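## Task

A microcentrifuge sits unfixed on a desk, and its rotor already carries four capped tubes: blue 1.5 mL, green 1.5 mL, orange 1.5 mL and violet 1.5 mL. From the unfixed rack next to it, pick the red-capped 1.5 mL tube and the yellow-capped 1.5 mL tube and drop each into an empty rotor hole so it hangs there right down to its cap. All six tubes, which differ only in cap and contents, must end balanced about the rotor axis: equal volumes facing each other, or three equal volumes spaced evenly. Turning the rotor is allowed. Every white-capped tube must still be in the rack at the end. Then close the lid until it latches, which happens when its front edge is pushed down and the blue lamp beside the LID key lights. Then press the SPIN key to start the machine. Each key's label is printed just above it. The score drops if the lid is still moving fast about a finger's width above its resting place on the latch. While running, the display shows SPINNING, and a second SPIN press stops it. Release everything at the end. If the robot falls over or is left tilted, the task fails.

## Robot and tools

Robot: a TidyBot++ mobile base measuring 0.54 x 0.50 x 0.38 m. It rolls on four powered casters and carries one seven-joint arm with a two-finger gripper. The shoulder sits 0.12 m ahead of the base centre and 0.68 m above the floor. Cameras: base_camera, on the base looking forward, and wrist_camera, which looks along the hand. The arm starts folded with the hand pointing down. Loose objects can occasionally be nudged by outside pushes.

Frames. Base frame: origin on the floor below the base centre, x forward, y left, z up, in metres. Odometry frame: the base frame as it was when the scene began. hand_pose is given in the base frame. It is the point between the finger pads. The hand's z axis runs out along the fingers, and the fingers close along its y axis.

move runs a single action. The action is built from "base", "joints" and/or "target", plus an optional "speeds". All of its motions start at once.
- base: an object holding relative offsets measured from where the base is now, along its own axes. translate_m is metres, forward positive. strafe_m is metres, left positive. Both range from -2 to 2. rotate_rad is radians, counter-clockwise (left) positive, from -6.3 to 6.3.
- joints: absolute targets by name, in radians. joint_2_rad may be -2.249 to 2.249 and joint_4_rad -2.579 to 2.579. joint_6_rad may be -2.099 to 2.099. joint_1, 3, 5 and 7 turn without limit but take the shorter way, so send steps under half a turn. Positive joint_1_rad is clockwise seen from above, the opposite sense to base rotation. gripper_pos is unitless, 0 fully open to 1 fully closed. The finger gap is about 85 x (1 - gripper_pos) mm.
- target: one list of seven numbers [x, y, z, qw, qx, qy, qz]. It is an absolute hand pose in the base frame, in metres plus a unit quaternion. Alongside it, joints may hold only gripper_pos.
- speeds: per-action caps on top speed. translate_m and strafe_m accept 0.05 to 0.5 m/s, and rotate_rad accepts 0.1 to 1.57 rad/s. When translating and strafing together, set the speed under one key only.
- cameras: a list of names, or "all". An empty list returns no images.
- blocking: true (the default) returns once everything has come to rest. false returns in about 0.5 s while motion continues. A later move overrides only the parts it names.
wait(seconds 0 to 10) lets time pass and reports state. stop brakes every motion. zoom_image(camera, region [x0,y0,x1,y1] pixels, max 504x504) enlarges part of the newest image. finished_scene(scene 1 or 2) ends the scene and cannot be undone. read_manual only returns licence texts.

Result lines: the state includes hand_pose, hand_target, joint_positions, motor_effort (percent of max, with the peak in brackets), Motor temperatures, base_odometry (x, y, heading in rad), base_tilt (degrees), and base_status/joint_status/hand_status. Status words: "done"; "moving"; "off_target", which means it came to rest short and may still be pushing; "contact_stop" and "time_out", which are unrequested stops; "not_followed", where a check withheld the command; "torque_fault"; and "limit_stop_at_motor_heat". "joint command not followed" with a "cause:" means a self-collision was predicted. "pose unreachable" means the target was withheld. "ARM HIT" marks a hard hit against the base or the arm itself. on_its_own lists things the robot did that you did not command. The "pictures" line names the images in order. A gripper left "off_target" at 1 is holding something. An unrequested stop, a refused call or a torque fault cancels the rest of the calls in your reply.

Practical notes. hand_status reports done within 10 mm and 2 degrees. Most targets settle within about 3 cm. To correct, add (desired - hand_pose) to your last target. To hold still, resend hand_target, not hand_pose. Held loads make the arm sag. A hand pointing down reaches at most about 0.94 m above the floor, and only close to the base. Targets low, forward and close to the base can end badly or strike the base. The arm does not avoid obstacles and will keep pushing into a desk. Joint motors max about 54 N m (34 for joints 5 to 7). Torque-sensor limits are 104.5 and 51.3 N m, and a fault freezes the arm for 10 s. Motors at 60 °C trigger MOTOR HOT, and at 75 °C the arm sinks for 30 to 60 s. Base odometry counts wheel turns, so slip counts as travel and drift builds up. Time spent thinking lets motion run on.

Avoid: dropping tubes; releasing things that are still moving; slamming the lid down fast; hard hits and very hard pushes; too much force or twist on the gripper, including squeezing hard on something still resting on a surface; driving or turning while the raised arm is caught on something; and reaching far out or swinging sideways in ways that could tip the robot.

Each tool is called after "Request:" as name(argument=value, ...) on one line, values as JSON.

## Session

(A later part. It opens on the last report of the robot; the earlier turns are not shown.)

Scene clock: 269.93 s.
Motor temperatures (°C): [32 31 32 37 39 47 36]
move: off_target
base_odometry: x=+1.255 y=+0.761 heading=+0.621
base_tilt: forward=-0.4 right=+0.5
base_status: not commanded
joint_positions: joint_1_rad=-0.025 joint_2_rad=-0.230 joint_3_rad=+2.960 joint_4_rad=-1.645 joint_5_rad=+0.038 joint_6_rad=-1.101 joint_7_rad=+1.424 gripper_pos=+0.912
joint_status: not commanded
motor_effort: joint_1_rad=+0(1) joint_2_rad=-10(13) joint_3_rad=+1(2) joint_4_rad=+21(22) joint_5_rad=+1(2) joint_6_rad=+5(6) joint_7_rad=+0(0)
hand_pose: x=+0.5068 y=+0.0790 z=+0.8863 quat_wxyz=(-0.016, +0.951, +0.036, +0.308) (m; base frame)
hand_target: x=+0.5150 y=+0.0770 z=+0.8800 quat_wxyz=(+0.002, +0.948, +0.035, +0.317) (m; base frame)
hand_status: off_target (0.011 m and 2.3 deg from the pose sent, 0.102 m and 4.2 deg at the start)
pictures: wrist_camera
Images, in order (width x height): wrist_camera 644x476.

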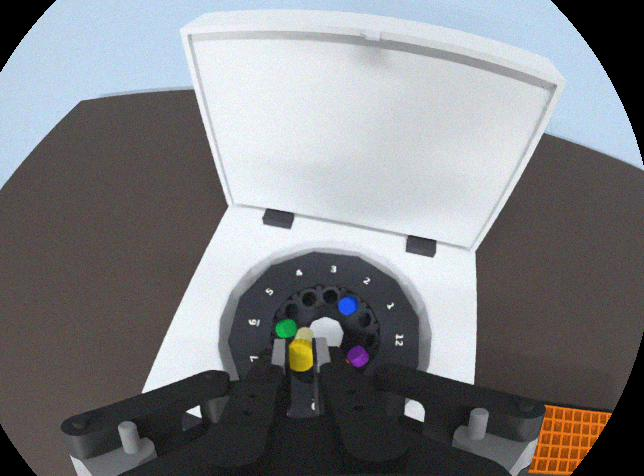

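Request:
move(target=[0.53,0.060,0.875,0.002,0.947,0.035,0.317], cameras=["wrist_camera"])

Request:
zoom_image(camera="wrist_camera", region=[230, 240, 400, 380])

Scene clock: 288.93 s.
Motor temperatures (°C): [32 31 32 37 39 47 36]
move: off_target
base_odometry: x=+1.255 y=+0.761 heading=+0.621
base_tilt: forward=-0.4 right=+0.5
base_status: not commanded
joint_positions: joint_1_rad=-0.032 joint_2_rad=-0.219 joint_3_rad=+2.995 joint_4_rad=-1.645 joint_5_rad=+0.040 joint_6_rad=-1.068 joint_7_rad=+1.425 gripper_pos=+0.912
joint_status: not commanded
motor_effort: joint_1_rad=-1(1) joint_2_rad=-11(12) joint_3_rad=+1(2) joint_4_rad=+21(22) joint_5_rad=+1(2) joint_6_rad=+5(6) joint_7_rad=+0(0)
hand_pose: x=+0.5196 y=+0.0678 z=+0.8888 quat_wxyz=(-0.016, +0.947, +0.022, +0.319) (m; base frame)
hand_target: x=+0.5300 y=+0.0600 z=+0.8750 quat_wxyz=(+0.002, +0.948, +0.035, +0.317) (m; base frame)
hand_status: off_target (0.019 m and 2.6 deg from the pose sent, 0.032 m and 2.3 deg at the start)
pictures: wrist_camera
Images, in order (width x height): wrist_camera 644x476.

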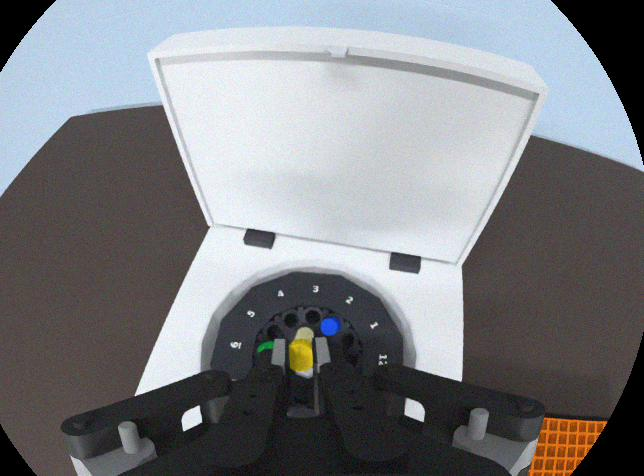

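Scaled by 2.965.

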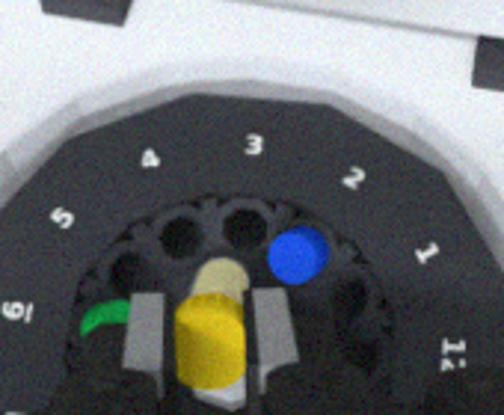

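Request:
move(target=[0.564,0.052,0.83,0.002,0.947,0.03,0.317], cameras=["wrist_camera"])

Request:
zoom_image(camera="wrist_camera", region=[230, 270, 400, 410])

Scene clock: 298.43 s.
Motor temperatures (°C): [32 31 32 37 39 47 36]
move: off_target
base_odometry: x=+1.255 y=+0.761 heading=+0.621
base_tilt: forward=-0.4 right=+0.5
base_status: not commanded
joint_positions: joint_1_rad=-0.042 joint_2_rad=-0.133 joint_3_rad=+3.025 joint_4_rad=-1.734 joint_5_rad=+0.040 joint_6_rad=-0.906 joint_7_rad=+1.425 gripper_pos=+0.912
joint_status: not commanded
motor_effort: joint_1_rad=+0(1) joint_2_rad=-15(18) joint_3_rad=+0(1) joint_4_rad=+22(23) joint_5_rad=+1(1) joint_6_rad=+6(6) joint_7_rad=+0(0)
hand_pose: x=+0.5562 y=+0.0631 z=+0.8381 quat_wxyz=(-0.021, +0.950, +0.014, +0.311) (m; base frame)
hand_target: x=+0.5640 y=+0.0520 z=+0.8300 quat_wxyz=(+0.002, +0.948, +0.030, +0.317) (m; base frame)
hand_status: off_target (0.016 m and 3.3 deg from the pose sent, 0.075 m and 2.3 deg at the start)
pictures: wrist_camera
Images, in order (width x height): wrist_camera 644x476.

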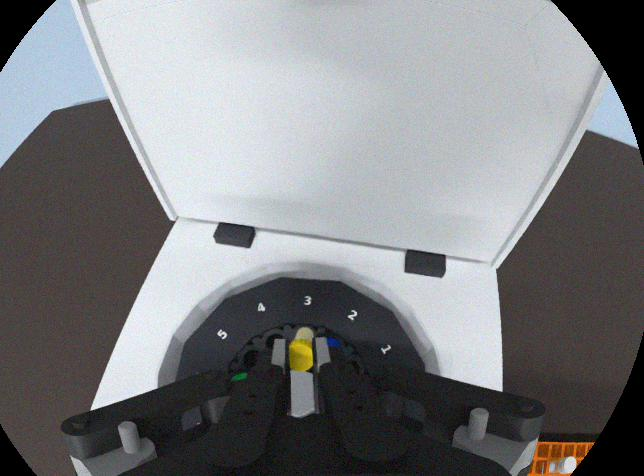

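Scaled by 2.965.

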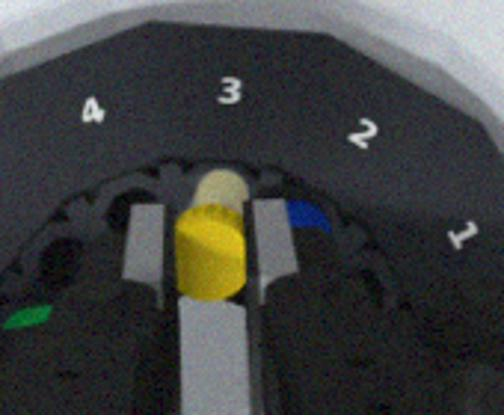

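Request:
move(target=[0.564,0.052,0.819,0.002,0.947,0.03,0.317], cameras=["wrist_camera"])

Request:
zoom_image(camera="wrist_camera", region=[230, 270, 400, 410])

Scene clock: 308.83 s.
Motor temperatures (°C): [32 31 32 37 39 47 36]
move: off_target
base_odometry: x=+1.255 y=+0.761 heading=+0.621
base_tilt: forward=-0.4 right=+0.5
base_status: not commanded
joint_positions: joint_1_rad=-0.042 joint_2_rad=-0.133 joint_3_rad=+3.025 joint_4_rad=-1.767 joint_5_rad=+0.040 joint_6_rad=-0.869 joint_7_rad=+1.425 gripper_pos=+0.912
joint_status: not commanded
motor_effort: joint_1_rad=+0(1) joint_2_rad=-15(15) joint_3_rad=+0(1) joint_4_rad=+22(22) joint_5_rad=+1(1) joint_6_rad=+5(6) joint_7_rad=+0(0)
hand_pose: x=+0.5570 y=+0.0633 z=+0.8288 quat_wxyz=(-0.022, +0.949, +0.015, +0.314) (m; base frame)
hand_target: x=+0.5640 y=+0.0520 z=+0.8190 quat_wxyz=(+0.002, +0.948, +0.030, +0.317) (m; base frame)
hand_status: off_target (0.017 m and 3.2 deg from the pose sent, 0.023 m and 3.3 deg at the start)
pictures: wrist_camera
Images, in order (width x height): wrist_camera 644x476.

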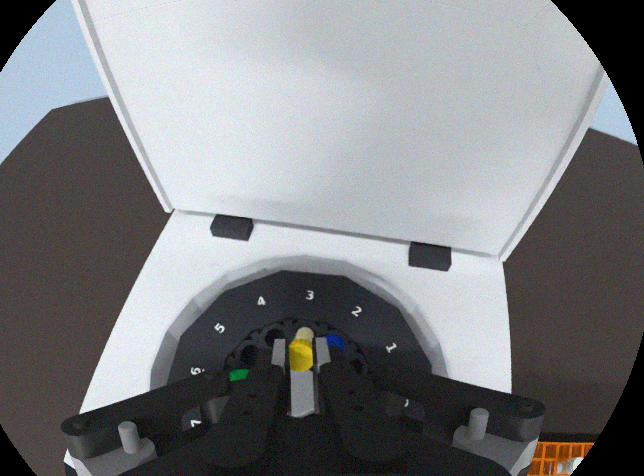

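Scaled by 2.965.

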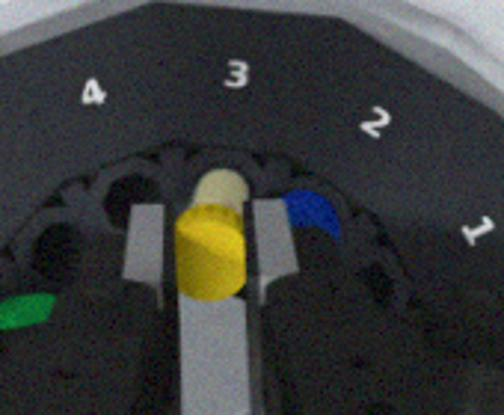

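Request:
move(target=[0.569,0.050,0.812,0.002,0.947,0.03,0.317], cameras=["wrist_camera"])

Request:
zoom_image(camera="wrist_camera", region=[230, 270, 400, 410])

Scene clock: 319.77 s.
Motor temperatures (°C): [32 31 32 37 39 47 36]
move: off_target
base_odometry: x=+1.255 y=+0.761 heading=+0.621
base_tilt: forward=-0.4 right=+0.5
base_status: not commanded
joint_positions: joint_1_rad=-0.044 joint_2_rad=-0.128 joint_3_rad=+3.031 joint_4_rad=-1.779 joint_5_rad=+0.040 joint_6_rad=-0.845 joint_7_rad=+1.425 gripper_pos=+0.912
joint_status: not commanded
motor_effort: joint_1_rad=+0(1) joint_2_rad=-15(16) joint_3_rad=+0(1) joint_4_rad=+22(22) joint_5_rad=+1(2) joint_6_rad=+5(7) joint_7_rad=+0(0)
hand_pose: x=+0.5604 y=+0.0623 z=+0.8249 quat_wxyz=(-0.022, +0.948, +0.014, +0.317) (m; base frame)
hand_target: x=+0.5690 y=+0.0500 z=+0.8120 quat_wxyz=(+0.002, +0.948, +0.030, +0.317) (m; base frame)
hand_status: off_target (0.020 m and 3.4 deg from the pose sent, 0.025 m and 3.2 deg at the start)
pictures: wrist_camera
Images, in order (width x height): wrist_camera 644x476.

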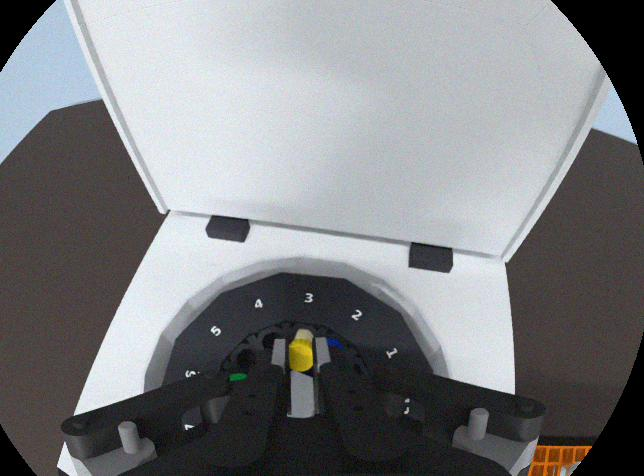

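Scaled by 2.965.

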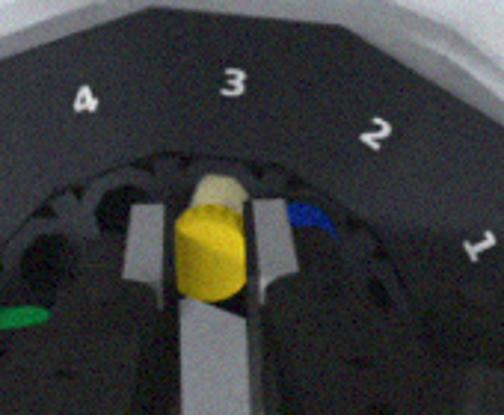

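Request:
move(target=[0.572,0.050,0.806,0.002,0.945,0.03,0.325], cameras=["wrist_camera"])

Request:
zoom_image(camera="wrist_camera", region=[230, 270, 400, 410])

Scene clock: 325.57 s.
Motor temperatures (°C): [32 31 32 37 39 47 36]
move: off_target
base_odometry: x=+1.255 y=+0.761 heading=+0.621
base_tilt: forward=-0.4 right=+0.5
base_status: not commanded
joint_positions: joint_1_rad=-0.044 joint_2_rad=-0.134 joint_3_rad=+3.031 joint_4_rad=-1.799 joint_5_rad=+0.040 joint_6_rad=-0.810 joint_7_rad=+1.425 gripper_pos=+0.912
joint_status: not commanded
motor_effort: joint_1_rad=+0(1) joint_2_rad=-10(15) joint_3_rad=+1(2) joint_4_rad=+20(21) joint_5_rad=+2(2) joint_6_rad=+7(9) joint_7_rad=+0(0)
hand_pose: x=+0.5626 y=+0.0631 z=+0.8239 quat_wxyz=(-0.024, +0.945, +0.015, +0.326) (m; base frame)
hand_target: x=+0.5720 y=+0.0500 z=+0.8060 quat_wxyz=(+0.002, +0.945, +0.030, +0.325) (m; base frame)
hand_status: off_target (0.024 m and 3.4 deg from the pose sent, 0.025 m and 3.5 deg at the start)
pictures: wrist_camera
Images, in order (width x height): wrist_camera 644x476.

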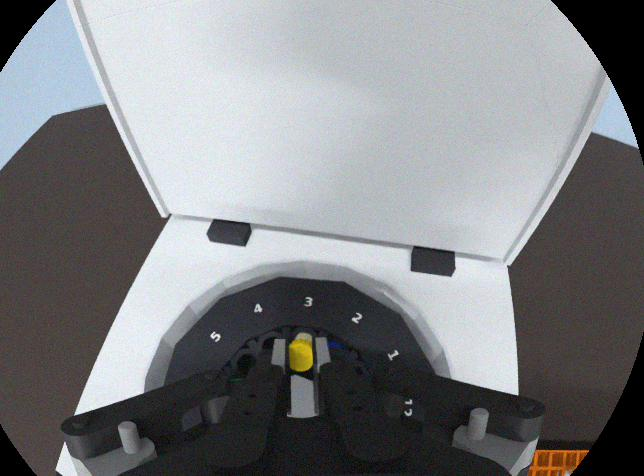

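Scaled by 2.965.

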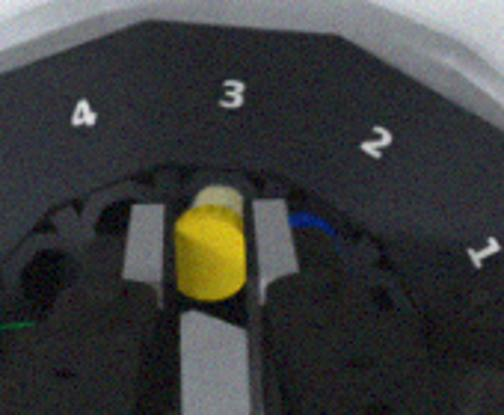

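Request:
move(target=[0.575,0.050,0.802,0.002,0.932,0.032,0.360], cameras=["wrist_camera"])

Request:
zoom_image(camera="wrist_camera", region=[230, 270, 400, 410])

Scene clock: 331.77 s.
Motor temperatures (°C): [32 31 32 37 39 47 36]
move: off_target
base_odometry: x=+1.255 y=+0.761 heading=+0.621
base_tilt: forward=-0.4 right=+0.5
base_status: not commanded
joint_positions: joint_1_rad=-0.044 joint_2_rad=-0.166 joint_3_rad=+3.024 joint_4_rad=-1.879 joint_5_rad=+0.047 joint_6_rad=-0.692 joint_7_rad=+1.425 gripper_pos=+0.912
joint_status: not commanded
motor_effort: joint_1_rad=+3(3) joint_2_rad=-4(10) joint_3_rad=+3(4) joint_4_rad=+21(21) joint_5_rad=+2(3) joint_6_rad=+10(11) joint_7_rad=+0(0)
hand_pose: x=+0.5637 y=+0.0668 z=+0.8213 quat_wxyz=(-0.026, +0.932, +0.022, +0.360) (m; base frame)
hand_target: x=+0.5750 y=+0.0500 z=+0.8020 quat_wxyz=(+0.002, +0.932, +0.032, +0.360) (m; base frame)
hand_status: off_target (0.028 m and 3.4 deg from the pose sent, 0.028 m and 5.5 deg at the start)
pictures: wrist_camera
Images, in order (width x height): wrist_camera 644x476.

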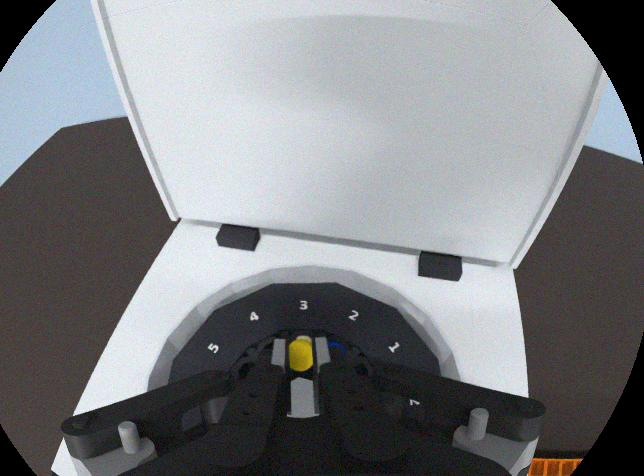

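Scaled by 2.965.

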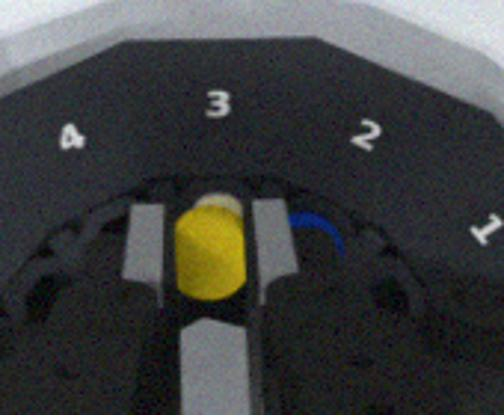

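Request:
move(joints={"gripper_pos":0.78}, cameras=["wrist_camera"])

Request:
zoom_image(camera="wrist_camera", region=[230, 270, 400, 410])

Scene clock: 338.30 s.
Motor temperatures (°C): [32 31 32 37 39 47 36]
move: done
base_odometry: x=+1.255 y=+0.761 heading=+0.621
base_tilt: forward=-0.5 right=+0.6
base_status: not commanded
joint_positions: joint_1_rad=-0.047 joint_2_rad=-0.165 joint_3_rad=+3.014 joint_4_rad=-1.883 joint_5_rad=+0.047 joint_6_rad=-0.678 joint_7_rad=+1.425 gripper_pos=+0.780
joint_status: all done
motor_effort: joint_1_rad=+4(5) joint_2_rad=-7(9) joint_3_rad=+5(6) joint_4_rad=+21(22) joint_5_rad=+4(5) joint_6_rad=+8(10) joint_7_rad=+0(0)
hand_pose: x=+0.5648 y=+0.0727 z=+0.8217 quat_wxyz=(-0.028, +0.931, +0.028, +0.364) (m; base frame)
hand_target: x=+0.5750 y=+0.0500 z=+0.8020 quat_wxyz=(+0.002, +0.932, +0.032, +0.360) (m; base frame)
hand_status: not commanded
pictures: wrist_camera
Images, in order (width x height): wrist_camera 644x476.

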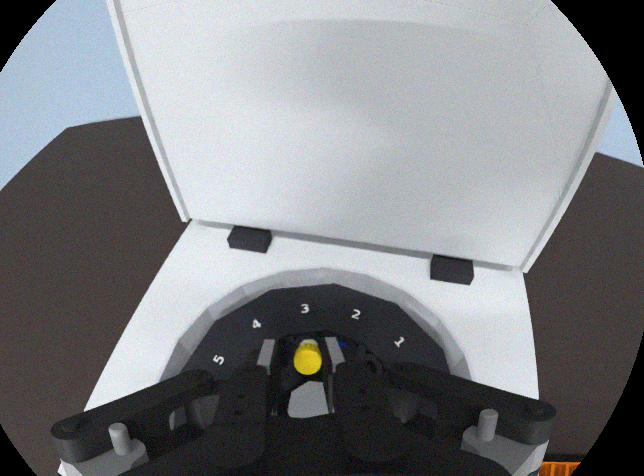

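Scaled by 2.965.

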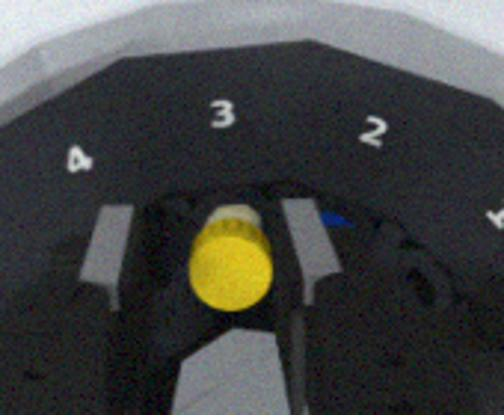

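Request:
move(target=[0.55,0.062,0.838,0.002,0.932,0.032,0.360], cameras=[])

Request:
move(target=[0.49,0.06,0.90,0,0.945,0.03,0.318], cameras=["wrist_camera"])

Request:
zoom_image(camera="wrist_camera", region=[200, 220, 400, 400])

Scene clock: 345.70 s.
Motor temperatures (°C): [32 31 32 37 39 47 36]
move: off_target
base_odometry: x=+1.255 y=+0.761 heading=+0.621
base_tilt: forward=-0.4 right=+0.5
base_status: not commanded
joint_positions: joint_1_rad=-0.029 joint_2_rad=-0.187 joint_3_rad=+2.994 joint_4_rad=-1.862 joint_5_rad=+0.062 joint_6_rad=-0.728 joint_7_rad=+1.424 gripper_pos=+0.780
joint_status: not commanded
motor_effort: joint_1_rad=+0(4) joint_2_rad=-13(15) joint_3_rad=+1(5) joint_4_rad=+22(22) joint_5_rad=+1(4) joint_6_rad=+6(9) joint_7_rad=+0(0)
hand_pose: x=+0.5561 y=+0.0698 z=+0.8318 quat_wxyz=(-0.018, +0.932, +0.032, +0.361) (m; base frame)
hand_target: x=+0.5500 y=+0.0620 z=+0.8380 quat_wxyz=(+0.002, +0.932, +0.032, +0.360) (m; base frame)
hand_status: off_target (0.012 m and 2.3 deg from the pose sent, 0.024 m and 3.5 deg at the start)
pictures: none
No camera images: "cameras" was empty.

Scene clock: 347.23 s.
Motor temperatures (°C): [32 31 32 37 39 47 36]
move: off_target
base_odometry: x=+1.255 y=+0.761 heading=+0.621
base_tilt: forward=-0.4 right=+0.5
base_status: not commanded
joint_positions: joint_1_rad=-0.029 joint_2_rad=-0.278 joint_3_rad=+2.994 joint_4_rad=-1.667 joint_5_rad=+0.062 joint_6_rad=-1.077 joint_7_rad=+1.424 gripper_pos=+0.780
joint_status: not commanded
motor_effort: joint_1_rad=-1(1) joint_2_rad=-9(15) joint_3_rad=+1(1) joint_4_rad=+21(23) joint_5_rad=+2(2) joint_6_rad=+5(6) joint_7_rad=+0(0)
hand_pose: x=+0.5017 y=+0.0596 z=+0.8996 quat_wxyz=(-0.003, +0.942, +0.023, +0.333) (m; base frame)
hand_target: x=+0.4900 y=+0.0600 z=+0.9000 quat_wxyz=(+0.000, +0.947, +0.030, +0.319) (m; base frame)
hand_status: off_target (0.012 m and 2.0 deg from the pose sent, 0.096 m and 5.6 deg at the start)
pictures: wrist_camera
Images, in order (width x height): wrist_camera 644x476.

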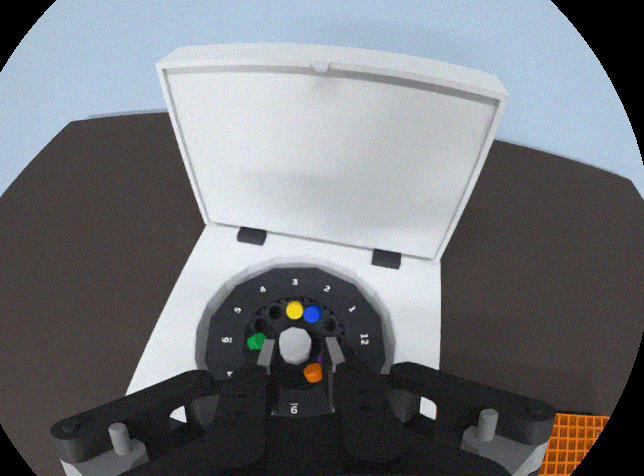

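Scaled by 2.520.

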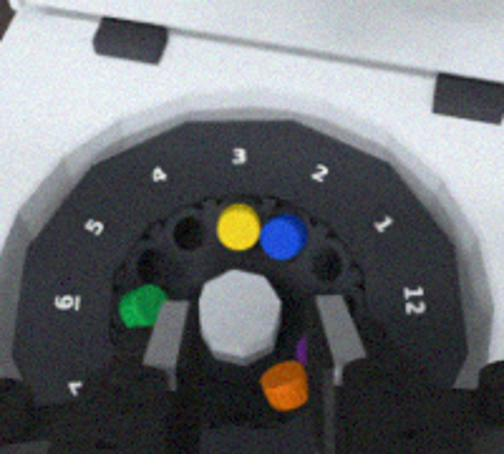

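Request:
move(target=[0.583,0.102,0.86,0,0.1305,-0.9914,0], joints={"gripper_pos":1}, cameras=["wrist_camera"])

Scene clock: 365.17 s.
Motor temperatures (°C): [32 31 32 37 39 47 36]
move: off_target
base_odometry: x=+1.255 y=+0.761 heading=+0.621
base_tilt: forward=-0.4 right=+0.5
base_status: not commanded
joint_positions: joint_1_rad=-0.426 joint_2_rad=+0.427 joint_3_rad=+3.614 joint_4_rad=-0.809 joint_5_rad=-0.163 joint_6_rad=-1.893 joint_7_rad=-1.333 gripper_pos=+0.999
joint_status: all done
motor_effort: joint_1_rad=+0(1) joint_2_rad=-31(33) joint_3_rad=+2(3) joint_4_rad=+17(22) joint_5_rad=+1(2) joint_6_rad=+0(6) joint_7_rad=+0(0)
hand_pose: x=+0.5905 y=+0.0822 z=+0.8652 quat_wxyz=(-0.022, +0.144, -0.989, +0.021) (m; base frame)
hand_target: x=+0.5830 y=+0.1020 z=+0.8600 quat_wxyz=(+0.000, +0.131, -0.991, +0.000) (m; base frame)
hand_status: off_target (0.022 m and 3.8 deg from the pose sent, 0.100 m and 168.5 deg at the start)
pictures: wrist_camera
Images, in order (width x height): wrist_camera 644x476.

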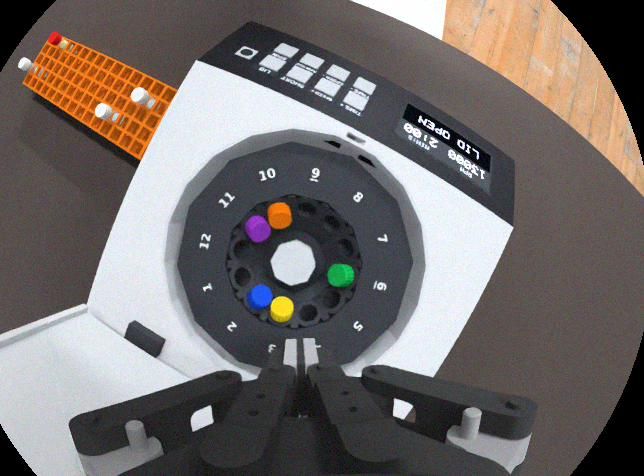

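Request:
move(target=[0.570,0.108,0.832,0,0.1305,-0.9914,0], cameras=["wrist_camera"])

Scene clock: 372.43 s.
Motor temperatures (°C): [32 31 32 37 39 47 36]
move: off_target
base_odometry: x=+1.255 y=+0.761 heading=+0.621
base_tilt: forward=-0.4 right=+0.5
base_status: not commanded
joint_positions: joint_1_rad=-0.485 joint_2_rad=+0.404 joint_3_rad=+3.615 joint_4_rad=-0.945 joint_5_rad=-0.163 joint_6_rad=-1.855 joint_7_rad=-1.353 gripper_pos=+0.999
joint_status: not commanded
motor_effort: joint_1_rad=+0(1) joint_2_rad=-30(31) joint_3_rad=+3(3) joint_4_rad=+17(18) joint_5_rad=+1(1) joint_6_rad=+0(1) joint_7_rad=+0(0)
hand_pose: x=+0.5652 y=+0.1001 z=+0.8354 quat_wxyz=(+0.014, +0.151, -0.988, +0.010) (m; base frame)
hand_target: x=+0.5700 y=+0.1080 z=+0.8320 quat_wxyz=(+0.000, +0.131, -0.991, +0.000) (m; base frame)
hand_status: off_target (0.010 m and 3.1 deg from the pose sent, 0.047 m and 3.8 deg at the start)
pictures: wrist_camera
Images, in order (width x height): wrist_camera 644x476.

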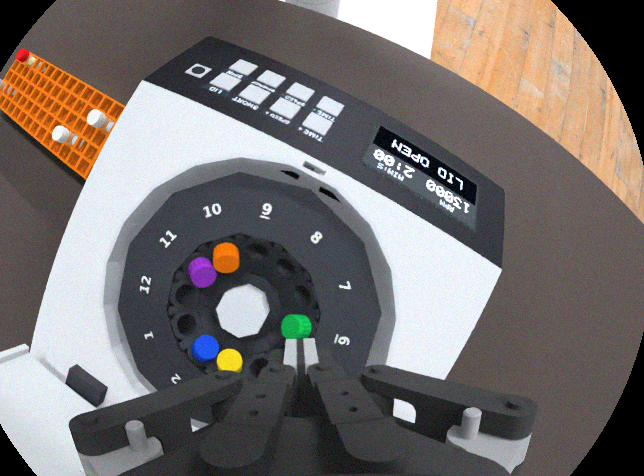

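Request:
move(target=[0.583,0.093,0.822,0,0.1305,-0.9914,0], cameras=["wrist_camera"])

Scene clock: 379.43 s.
Motor temperatures (°C): [32 31 32 37 39 47 36]
move: off_target
base_odometry: x=+1.255 y=+0.761 heading=+0.621
base_tilt: forward=-0.4 right=+0.5
base_status: not commanded
joint_positions: joint_1_rad=-0.471 joint_2_rad=+0.404 joint_3_rad=+3.628 joint_4_rad=-0.945 joint_5_rad=-0.163 joint_6_rad=-1.837 joint_7_rad=-1.353 gripper_pos=+0.999
joint_status: not commanded
motor_effort: joint_1_rad=+0(2) joint_2_rad=-30(31) joint_3_rad=+2(3) joint_4_rad=+17(17) joint_5_rad=+1(1) joint_6_rad=-1(1) joint_7_rad=+0(0)
hand_pose: x=+0.5730 y=+0.0896 z=+0.8359 quat_wxyz=(+0.004, +0.139, -0.990, +0.013) (m; base frame)
hand_target: x=+0.5830 y=+0.0930 z=+0.8220 quat_wxyz=(+0.000, +0.131, -0.991, +0.000) (m; base frame)
hand_status: off_target (0.017 m and 1.8 deg from the pose sent, 0.023 m and 3.1 deg at the start)
pictures: wrist_camera
Images, in order (width x height): wrist_camera 644x476.

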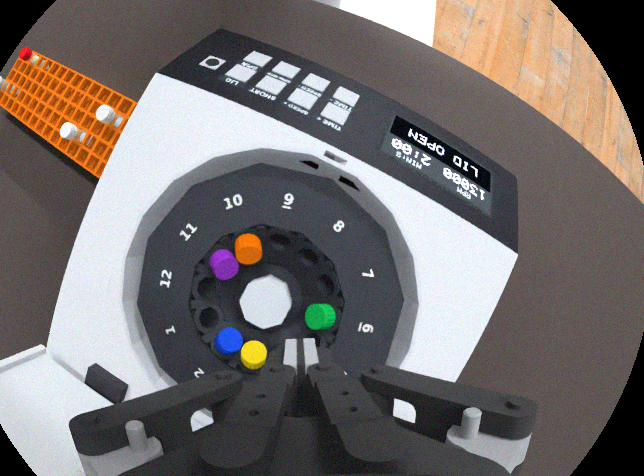

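Request:
move(target=[0.590,0.080,0.818,0,0.1305,-0.9914,0], cameras=["wrist_camera"])

Request:
move(target=[0.593,0.066,0.818,0,0.0436,-0.999,0], cameras=["wrist_camera"])

Scene clock: 388.80 s.
Motor temperatures (°C): [32 31 32 37 39 47 36]
move: off_target
base_odometry: x=+1.255 y=+0.761 heading=+0.621
base_tilt: forward=-0.4 right=+0.5
base_status: not commanded
joint_positions: joint_1_rad=-0.446 joint_2_rad=+0.404 joint_3_rad=+3.635 joint_4_rad=-0.946 joint_5_rad=-0.163 joint_6_rad=-1.832 joint_7_rad=-1.345 gripper_pos=+0.999
joint_status: not commanded
motor_effort: joint_1_rad=+0(1) joint_2_rad=-31(31) joint_3_rad=+2(3) joint_4_rad=+17(17) joint_5_rad=+1(1) joint_6_rad=-1(1) joint_7_rad=+0(0)
hand_pose: x=+0.5771 y=+0.0760 z=+0.8359 quat_wxyz=(+0.002, +0.127, -0.992, +0.015) (m; base frame)
hand_target: x=+0.5900 y=+0.0800 z=+0.8180 quat_wxyz=(+0.000, +0.131, -0.991, +0.000) (m; base frame)
hand_status: off_target (0.022 m and 1.7 deg from the pose sent, 0.026 m and 1.8 deg at the start)
pictures: wrist_camera
Images, in order (width x height): wrist_camera 644x476.

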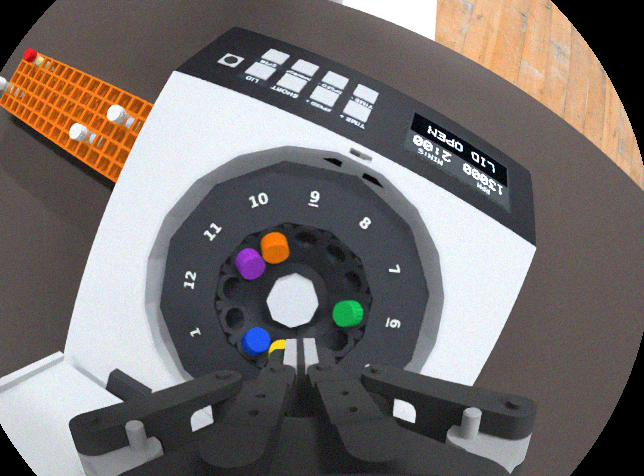

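Scene clock: 389.57 s.
Motor temperatures (°C): [32 31 32 37 39 47 36]
move: off_target
base_odometry: x=+1.255 y=+0.761 heading=+0.621
base_tilt: forward=-0.4 right=+0.5
base_status: not commanded
joint_positions: joint_1_rad=-0.435 joint_2_rad=+0.405 joint_3_rad=+3.674 joint_4_rad=-0.946 joint_5_rad=-0.173 joint_6_rad=-1.832 joint_7_rad=-1.435 gripper_pos=+0.999
joint_status: not commanded
motor_effort: joint_1_rad=+0(1) joint_2_rad=-30(31) joint_3_rad=+3(3) joint_4_rad=+17(17) joint_5_rad=+1(1) joint_6_rad=-1(1) joint_7_rad=+0(1)
hand_pose: x=+0.5797 y=+0.0595 z=+0.8373 quat_wxyz=(-0.001, +0.061, -0.998, +0.018) (m; base frame)
hand_target: x=+0.5930 y=+0.0660 z=+0.8180 quat_wxyz=(+0.000, +0.044, -0.999, +0.000) (m; base frame)
hand_status: off_target (0.024 m and 2.8 deg from the pose sent, 0.026 m and 9.8 deg at the start)
pictures: wrist_camera
Images, in order (width x height): wrist_camera 644x476.

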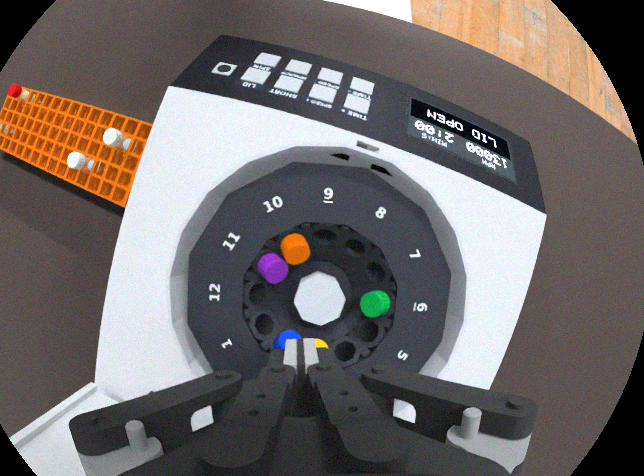

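Request:
move(target=[0.578,0.10,0.835,0,0.1305,-0.9914,0], cameras=[])

Request:
move(target=[0.583,0.095,0.808,0,0.1305,-0.9914,0], cameras=["wrist_camera"])

Scene clock: 397.17 s.
Motor temperatures (°C): [32 31 32 37 39 47 36]
move: off_target
base_odometry: x=+1.255 y=+0.761 heading=+0.621
base_tilt: forward=-0.4 right=+0.5
base_status: not commanded
joint_positions: joint_1_rad=-0.468 joint_2_rad=+0.405 joint_3_rad=+3.644 joint_4_rad=-0.942 joint_5_rad=-0.173 joint_6_rad=-1.832 joint_7_rad=-1.402 gripper_pos=+0.999
joint_status: not commanded
motor_effort: joint_1_rad=+0(2) joint_2_rad=-30(31) joint_3_rad=+3(4) joint_4_rad=+17(18) joint_5_rad=+1(1) joint_6_rad=+0(1) joint_7_rad=+0(0)
hand_pose: x=+0.5766 y=+0.0854 z=+0.8371 quat_wxyz=(-0.001, +0.107, -0.994, +0.012) (m; base frame)
hand_target: x=+0.5780 y=+0.1000 z=+0.8350 quat_wxyz=(+0.000, +0.131, -0.991, +0.000) (m; base frame)
hand_status: off_target (0.015 m and 3.1 deg from the pose sent, 0.041 m and 8.3 deg at the start)
pictures: none
No camera images: "cameras" was empty.

Scene clock: 398.07 s.
Motor temperatures (°C): [32 31 32 37 39 47 36]
move: off_target
base_odometry: x=+1.255 y=+0.761 heading=+0.621
base_tilt: forward=-0.4 right=+0.5
base_status: not commanded
joint_positions: joint_1_rad=-0.468 joint_2_rad=+0.393 joint_3_rad=+3.644 joint_4_rad=-0.988 joint_5_rad=-0.173 joint_6_rad=-1.788 joint_7_rad=-1.399 gripper_pos=+0.999
joint_status: not commanded
motor_effort: joint_1_rad=+0(1) joint_2_rad=-25(31) joint_3_rad=+2(3) joint_4_rad=+15(17) joint_5_rad=+1(1) joint_6_rad=+0(1) joint_7_rad=+0(0)
hand_pose: x=+0.5783 y=+0.0825 z=+0.8289 quat_wxyz=(-0.006, +0.105, -0.994, +0.009) (m; base frame)
hand_target: x=+0.5830 y=+0.0950 z=+0.8080 quat_wxyz=(+0.000, +0.131, -0.991, +0.000) (m; base frame)
hand_status: off_target (0.025 m and 3.2 deg from the pose sent, 0.031 m and 3.1 deg at the start)
pictures: wrist_camera
Images, in order (width x height): wrist_camera 644x476.

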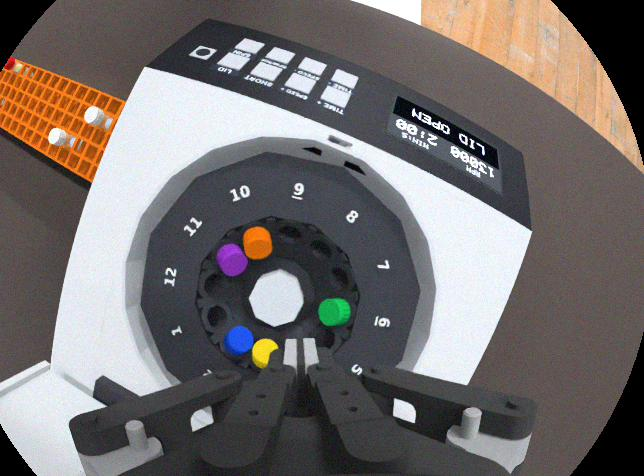

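Request:
move(target=[0.590,0.080,0.813,0,0.1305,-0.9914,0], cameras=["wrist_camera"])

Request:
move(target=[0.594,0.064,0.813,0,0.0436,-0.999,0], cameras=["wrist_camera"])

Scene clock: 407.87 s.
Motor temperatures (°C): [32 31 32 37 39 47 36]
move: off_target
base_odometry: x=+1.255 y=+0.761 heading=+0.621
base_tilt: forward=-0.4 right=+0.5
base_status: not commanded
joint_positions: joint_1_rad=-0.449 joint_2_rad=+0.396 joint_3_rad=+3.644 joint_4_rad=-0.983 joint_5_rad=-0.173 joint_6_rad=-1.788 joint_7_rad=-1.365 gripper_pos=+0.999
joint_status: not commanded
motor_effort: joint_1_rad=+0(2) joint_2_rad=-28(29) joint_3_rad=+2(3) joint_4_rad=+16(16) joint_5_rad=+1(2) joint_6_rad=-1(2) joint_7_rad=+0(0)
hand_pose: x=+0.5812 y=+0.0747 z=+0.8289 quat_wxyz=(-0.007, +0.113, -0.994, +0.010) (m; base frame)
hand_target: x=+0.5900 y=+0.0800 z=+0.8130 quat_wxyz=(+0.000, +0.131, -0.991, +0.000) (m; base frame)
hand_status: off_target (0.019 m and 2.4 deg from the pose sent, 0.020 m and 3.2 deg at the start)
pictures: wrist_camera
Images, in order (width x height): wrist_camera 644x476.

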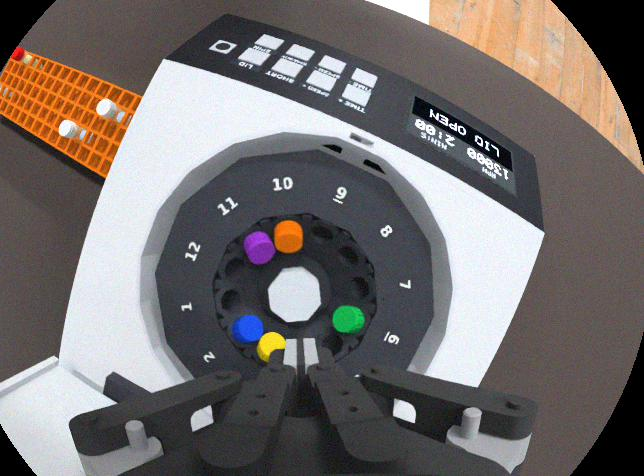

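Scene clock: 408.63 s.
Motor temperatures (°C): [32 31 32 37 39 47 36]
move: off_target
base_odometry: x=+1.255 y=+0.761 heading=+0.621
base_tilt: forward=-0.4 right=+0.5
base_status: not commanded
joint_positions: joint_1_rad=-0.436 joint_2_rad=+0.399 joint_3_rad=+3.676 joint_4_rad=-0.983 joint_5_rad=-0.181 joint_6_rad=-1.788 joint_7_rad=-1.436 gripper_pos=+0.999
joint_status: not commanded
motor_effort: joint_1_rad=+0(1) joint_2_rad=-28(30) joint_3_rad=+3(4) joint_4_rad=+16(17) joint_5_rad=+1(2) joint_6_rad=+0(1) joint_7_rad=+0(0)
hand_pose: x=+0.5840 y=+0.0597 z=+0.8289 quat_wxyz=(-0.008, +0.057, -0.998, +0.012) (m; base frame)
hand_target: x=+0.5940 y=+0.0640 z=+0.8130 quat_wxyz=(+0.000, +0.044, -0.999, +0.000) (m; base frame)
hand_status: off_target (0.019 m and 2.3 deg from the pose sent, 0.023 m and 8.1 deg at the start)
pictures: wrist_camera
Images, in order (width x height): wrist_camera 644x476.

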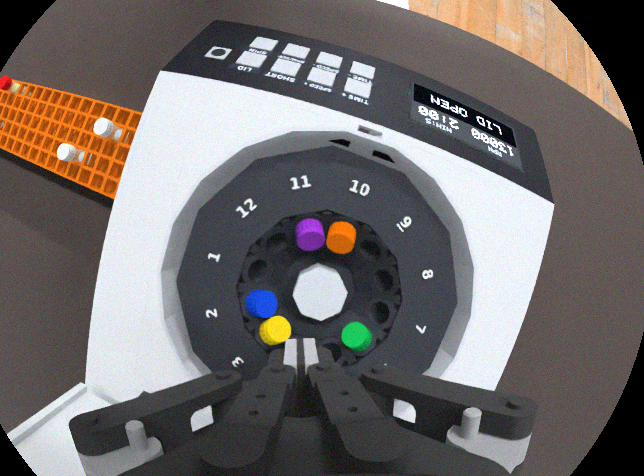

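Request:
move(target=[0.594,0.050,0.812,0,-0.0872,-0.9962,0], cameras=[])

Request:
move(target=[0.588,0.037,0.812,0,-0.174,-0.985,0], cameras=["wrist_camera"])

Scene clock: 420.43 s.
Motor temperatures (°C): [32 31 32 37 39 47 36]
move: off_target
base_odometry: x=+1.255 y=+0.761 heading=+0.621
base_tilt: forward=-0.4 right=+0.5
base_status: not commanded
joint_positions: joint_1_rad=+0.141 joint_2_rad=+0.421 joint_3_rad=+2.661 joint_4_rad=-0.954 joint_5_rad=+0.154 joint_6_rad=-1.782 joint_7_rad=-1.953 gripper_pos=+0.999
joint_status: not commanded
motor_effort: joint_1_rad=+0(1) joint_2_rad=-30(31) joint_3_rad=-3(4) joint_4_rad=+17(18) joint_5_rad=+0(1) joint_6_rad=+0(4) joint_7_rad=+0(0)
hand_pose: x=+0.5832 y=+0.0685 z=+0.8304 quat_wxyz=(-0.005, -0.058, -0.998, -0.023) (m; base frame)
hand_target: x=+0.5940 y=+0.0500 z=+0.8120 quat_wxyz=(+0.000, -0.087, -0.996, +0.000) (m; base frame)
hand_status: off_target (0.028 m and 4.3 deg from the pose sent, 0.022 m and 16.7 deg at the start)
pictures: none
No camera images: "cameras" was empty.

Scene clock: 421.43 s.
Motor temperatures (°C): [32 31 32 37 39 47 36]
move: off_target
base_odometry: x=+1.255 y=+0.761 heading=+0.621
base_tilt: forward=-0.4 right=+0.5
base_status: not commanded
joint_positions: joint_1_rad=+0.157 joint_2_rad=+0.412 joint_3_rad=+2.671 joint_4_rad=-0.971 joint_5_rad=+0.154 joint_6_rad=-1.780 joint_7_rad=-2.098 gripper_pos=+0.999
joint_status: not commanded
motor_effort: joint_1_rad=+1(3) joint_2_rad=-27(31) joint_3_rad=-1(3) joint_4_rad=+17(18) joint_5_rad=+2(4) joint_6_rad=+2(4) joint_7_rad=+0(0)
hand_pose: x=+0.5801 y=+0.0572 z=+0.8285 quat_wxyz=(-0.001, -0.141, -0.990, -0.018) (m; base frame)
hand_target: x=+0.5880 y=+0.0370 z=+0.8120 quat_wxyz=(+0.000, -0.174, -0.985, +0.000) (m; base frame)
hand_status: off_target (0.027 m and 4.3 deg from the pose sent, 0.037 m and 13.7 deg at the start)
pictures: wrist_camera
Images, in order (width x height): wrist_camera 644x476.

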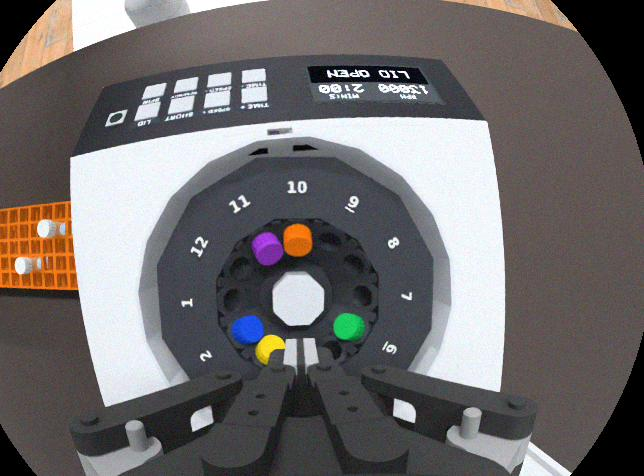

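Request:
move(target=[0.586,0.028,0.812,0,-0.216,-0.976,0], cameras=[])

Request:
move(target=[0.578,0.020,0.812,0,-0.3007,-0.9537,0], cameras=["wrist_camera"])

Scene clock: 429.17 s.
Motor temperatures (°C): [32 31 32 37 39 47 36]
move: off_target
base_odometry: x=+1.255 y=+0.761 heading=+0.621
base_tilt: forward=-0.4 right=+0.5
base_status: not commanded
joint_positions: joint_1_rad=+0.163 joint_2_rad=+0.405 joint_3_rad=+2.678 joint_4_rad=-0.981 joint_5_rad=+0.154 joint_6_rad=-1.780 joint_7_rad=-2.161 gripper_pos=+0.999
joint_status: not commanded
motor_effort: joint_1_rad=+2(3) joint_2_rad=-27(28) joint_3_rad=+0(2) joint_4_rad=+16(17) joint_5_rad=+3(3) joint_6_rad=+1(3) joint_7_rad=+0(0)
hand_pose: x=+0.5775 y=+0.0520 z=+0.8284 quat_wxyz=(+0.000, -0.178, -0.984, -0.015) (m; base frame)
hand_target: x=+0.5860 y=+0.0280 z=+0.8120 quat_wxyz=(+0.000, -0.216, -0.976, +0.000) (m; base frame)
hand_status: off_target (0.030 m and 4.8 deg from the pose sent, 0.034 m and 8.9 deg at the start)
pictures: none
No camera images: "cameras" was empty.

Scene clock: 430.13 s.
Motor temperatures (°C): [32 31 32 37 39 47 36]
move: off_target
base_odometry: x=+1.255 y=+0.761 heading=+0.621
base_tilt: forward=-0.4 right=+0.5
base_status: not commanded
joint_positions: joint_1_rad=+0.164 joint_2_rad=+0.378 joint_3_rad=+2.706 joint_4_rad=-1.014 joint_5_rad=+0.148 joint_6_rad=-1.774 joint_7_rad=-2.305 gripper_pos=+0.999
joint_status: not commanded
motor_effort: joint_1_rad=+4(4) joint_2_rad=-26(27) joint_3_rad=+1(1) joint_4_rad=+16(17) joint_5_rad=+5(5) joint_6_rad=+0(1) joint_7_rad=+0(1)
hand_pose: x=+0.5689 y=+0.0439 z=+0.8287 quat_wxyz=(+0.000, -0.258, -0.966, -0.006) (m; base frame)
hand_target: x=+0.5780 y=+0.0200 z=+0.8120 quat_wxyz=(+0.000, -0.301, -0.954, +0.000) (m; base frame)
hand_status: off_target (0.031 m and 5.2 deg from the pose sent, 0.036 m and 14.6 deg at the start)
pictures: wrist_camera
Images, in order (width x height): wrist_camera 644x476.

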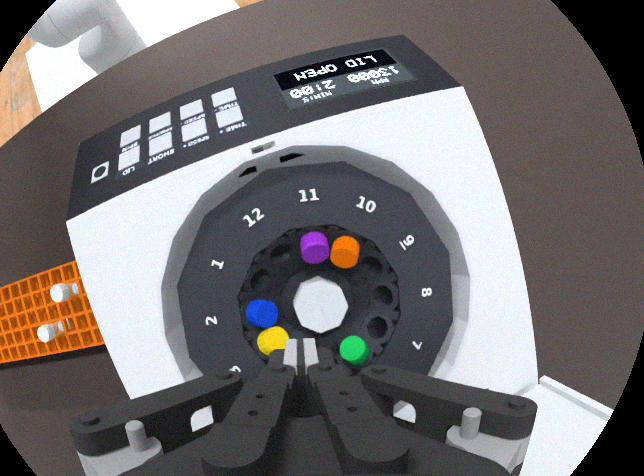

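Request:
move(target=[0.566,0.015,0.812,0,-0.423,-0.906,0], cameras=[])

Request:
move(target=[0.552,0.014,0.812,0,-0.5,-0.866,0], cameras=["wrist_camera"])

Scene clock: 440.30 s.
Motor temperatures (°C): [32 32 32 37 39 47 36]
move: off_target
base_odometry: x=+1.255 y=+0.761 heading=+0.621
base_tilt: forward=-0.4 right=+0.5
base_status: not commanded
joint_positions: joint_1_rad=+0.168 joint_2_rad=+0.339 joint_3_rad=+2.775 joint_4_rad=-1.057 joint_5_rad=+0.120 joint_6_rad=-1.752 joint_7_rad=-2.530 gripper_pos=+0.999
joint_status: not commanded
motor_effort: joint_1_rad=+1(5) joint_2_rad=-24(26) joint_3_rad=+0(3) joint_4_rad=+15(16) joint_5_rad=+2(7) joint_6_rad=+0(1) joint_7_rad=+0(1)
hand_pose: x=+0.5616 y=+0.0272 z=+0.8297 quat_wxyz=(-0.005, -0.391, -0.920, -0.005) (m; base frame)
hand_target: x=+0.5660 y=+0.0150 z=+0.8120 quat_wxyz=(+0.000, -0.423, -0.906, +0.000) (m; base frame)
hand_status: off_target (0.022 m and 4.1 deg from the pose sent, 0.034 m and 20.2 deg at the start)
pictures: none
No camera images: "cameras" was empty.

Scene clock: 441.33 s.
Motor temperatures (°C): [32 32 32 37 39 47 36]
move: off_target
base_odometry: x=+1.255 y=+0.761 heading=+0.621
base_tilt: forward=-0.4 right=+0.5
base_status: not commanded
joint_positions: joint_1_rad=+0.165 joint_2_rad=+0.298 joint_3_rad=+2.823 joint_4_rad=-1.108 joint_5_rad=+0.119 joint_6_rad=-1.737 joint_7_rad=-2.685 gripper_pos=+0.999
joint_status: not commanded
motor_effort: joint_1_rad=+0(2) joint_2_rad=-22(25) joint_3_rad=-1(1) joint_4_rad=+15(16) joint_5_rad=+1(3) joint_6_rad=-1(1) joint_7_rad=+0(0)
hand_pose: x=+0.5488 y=+0.0119 z=+0.8298 quat_wxyz=(-0.012, -0.477, -0.879, +0.007) (m; base frame)
hand_target: x=+0.5520 y=+0.0140 z=+0.8120 quat_wxyz=(+0.000, -0.500, -0.866, +0.000) (m; base frame)
hand_status: off_target (0.018 m and 3.4 deg from the pose sent, 0.024 m and 14.0 deg at the start)
pictures: wrist_camera
Images, in order (width x height): wrist_camera 644x476.

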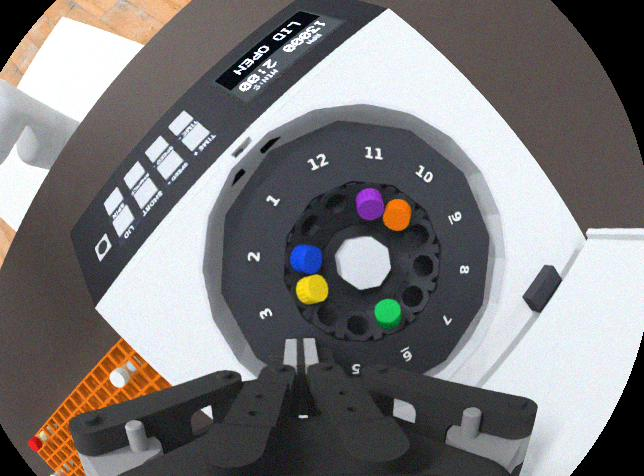

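Request:
move(target=[0.548,0.014,0.88,0,-0.5,-0.866,0], cameras=[])

Request:
move(target=[0.42,-0.185,0.88,0,1,0.0,0], joints={"gripper_pos":0.68}, cameras=["wrist_camera"])

Scene clock: 450.83 s.
Motor temperatures (°C): [32 32 32 37 39 47 36]
move: off_target
base_odometry: x=+1.255 y=+0.761 heading=+0.621
base_tilt: forward=-0.4 right=+0.6
base_status: not commanded
joint_positions: joint_1_rad=+0.153 joint_2_rad=+0.315 joint_3_rad=+2.826 joint_4_rad=-0.896 joint_5_rad=+0.119 joint_6_rad=-1.888 joint_7_rad=-2.685 gripper_pos=+0.999
joint_status: not commanded
motor_effort: joint_1_rad=+0(1) joint_2_rad=-27(29) joint_3_rad=-1(2) joint_4_rad=+17(19) joint_5_rad=+1(1) joint_6_rad=+0(1) joint_7_rad=+0(0)
hand_pose: x=+0.5528 y=+0.0111 z=+0.8869 quat_wxyz=(-0.027, -0.483, -0.875, -0.010) (m; base frame)
hand_target: x=+0.5480 y=+0.0140 z=+0.8800 quat_wxyz=(+0.000, -0.500, -0.866, +0.000) (m; base frame)
hand_status: off_target (0.009 m and 4.0 deg from the pose sent, 0.050 m and 3.4 deg at the start)
pictures: none
No camera images: "cameras" was empty.

Scene clock: 453.17 s.
Motor temperatures (°C): [32 32 32 37 39 47 36]
move: off_target
base_odometry: x=+1.255 y=+0.761 heading=+0.621
base_tilt: forward=-0.4 right=+0.6
base_status: not commanded
joint_positions: joint_1_rad=+0.347 joint_2_rad=+0.129 joint_3_rad=+3.370 joint_4_rad=-1.126 joint_5_rad=+0.030 joint_6_rad=-1.888 joint_7_rad=-4.075 gripper_pos=+0.680
joint_status: all done
motor_effort: joint_1_rad=+0(2) joint_2_rad=-21(28) joint_3_rad=+1(2) joint_4_rad=+17(18) joint_5_rad=+1(2) joint_6_rad=+0(1) joint_7_rad=+0(0)
hand_pose: x=+0.4161 y=-0.1932 z=+0.8863 quat_wxyz=(-0.024, -0.999, -0.028, +0.016) (m; base frame)
hand_target: x=+0.4200 y=-0.1850 z=+0.8800 quat_wxyz=(+0.000, -1.000, +0.000, +0.000) (m; base frame)
hand_status: off_target (0.011 m and 4.6 deg from the pose sent, 0.237 m and 122.2 deg at the start)
pictures: wrist_camera
Images, in order (width x height): wrist_camera 644x476.

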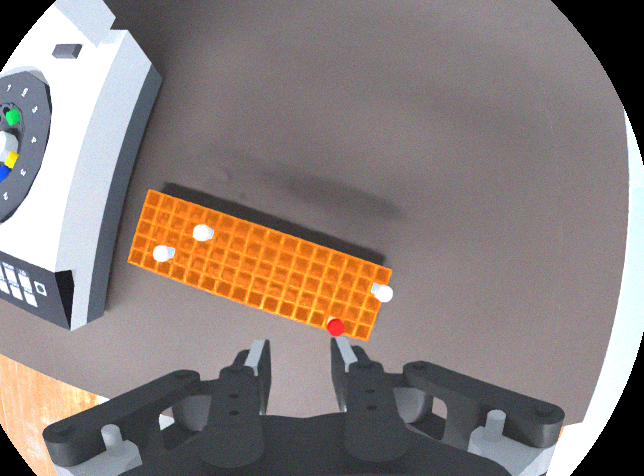

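Request:
move(target=[0.403,-0.235,0.80,0,1,0.0,0], cameras=["wrist_camera"])

Scene clock: 460.37 s.
Motor temperatures (°C): [32 32 32 37 39 47 36]
move: off_target
base_odometry: x=+1.255 y=+0.761 heading=+0.621
base_tilt: forward=-0.4 right=+0.6
base_status: not commanded
joint_positions: joint_1_rad=+0.437 joint_2_rad=+0.129 joint_3_rad=+3.416 joint_4_rad=-1.383 joint_5_rad=+0.024 joint_6_rad=-1.660 joint_7_rad=-4.021 gripper_pos=+0.680
joint_status: not commanded
motor_effort: joint_1_rad=+0(1) joint_2_rad=-21(23) joint_3_rad=+0(1) joint_4_rad=+18(19) joint_5_rad=+1(1) joint_6_rad=+0(1) joint_7_rad=+0(0)
hand_pose: x=+0.3922 y=-0.2358 z=+0.8079 quat_wxyz=(-0.014, -0.999, +0.010, +0.029) (m; base frame)
hand_target: x=+0.4030 y=-0.2350 z=+0.8000 quat_wxyz=(+0.000, -1.000, +0.000, +0.000) (m; base frame)
hand_status: off_target (0.013 m and 3.8 deg from the pose sent, 0.097 m and 4.6 deg at the start)
pictures: wrist_camera
Images, in order (width x height): wrist_camera 644x476.

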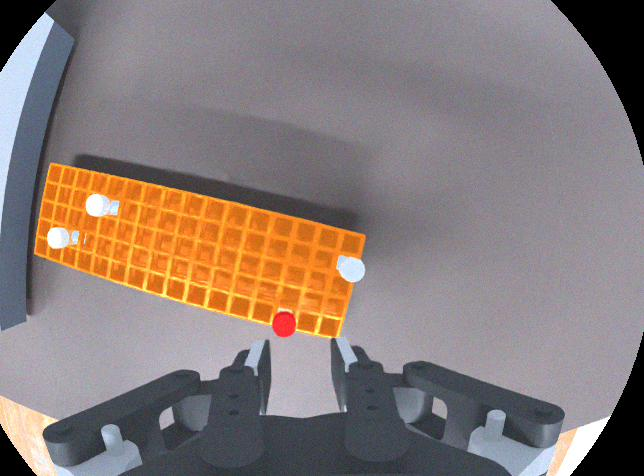

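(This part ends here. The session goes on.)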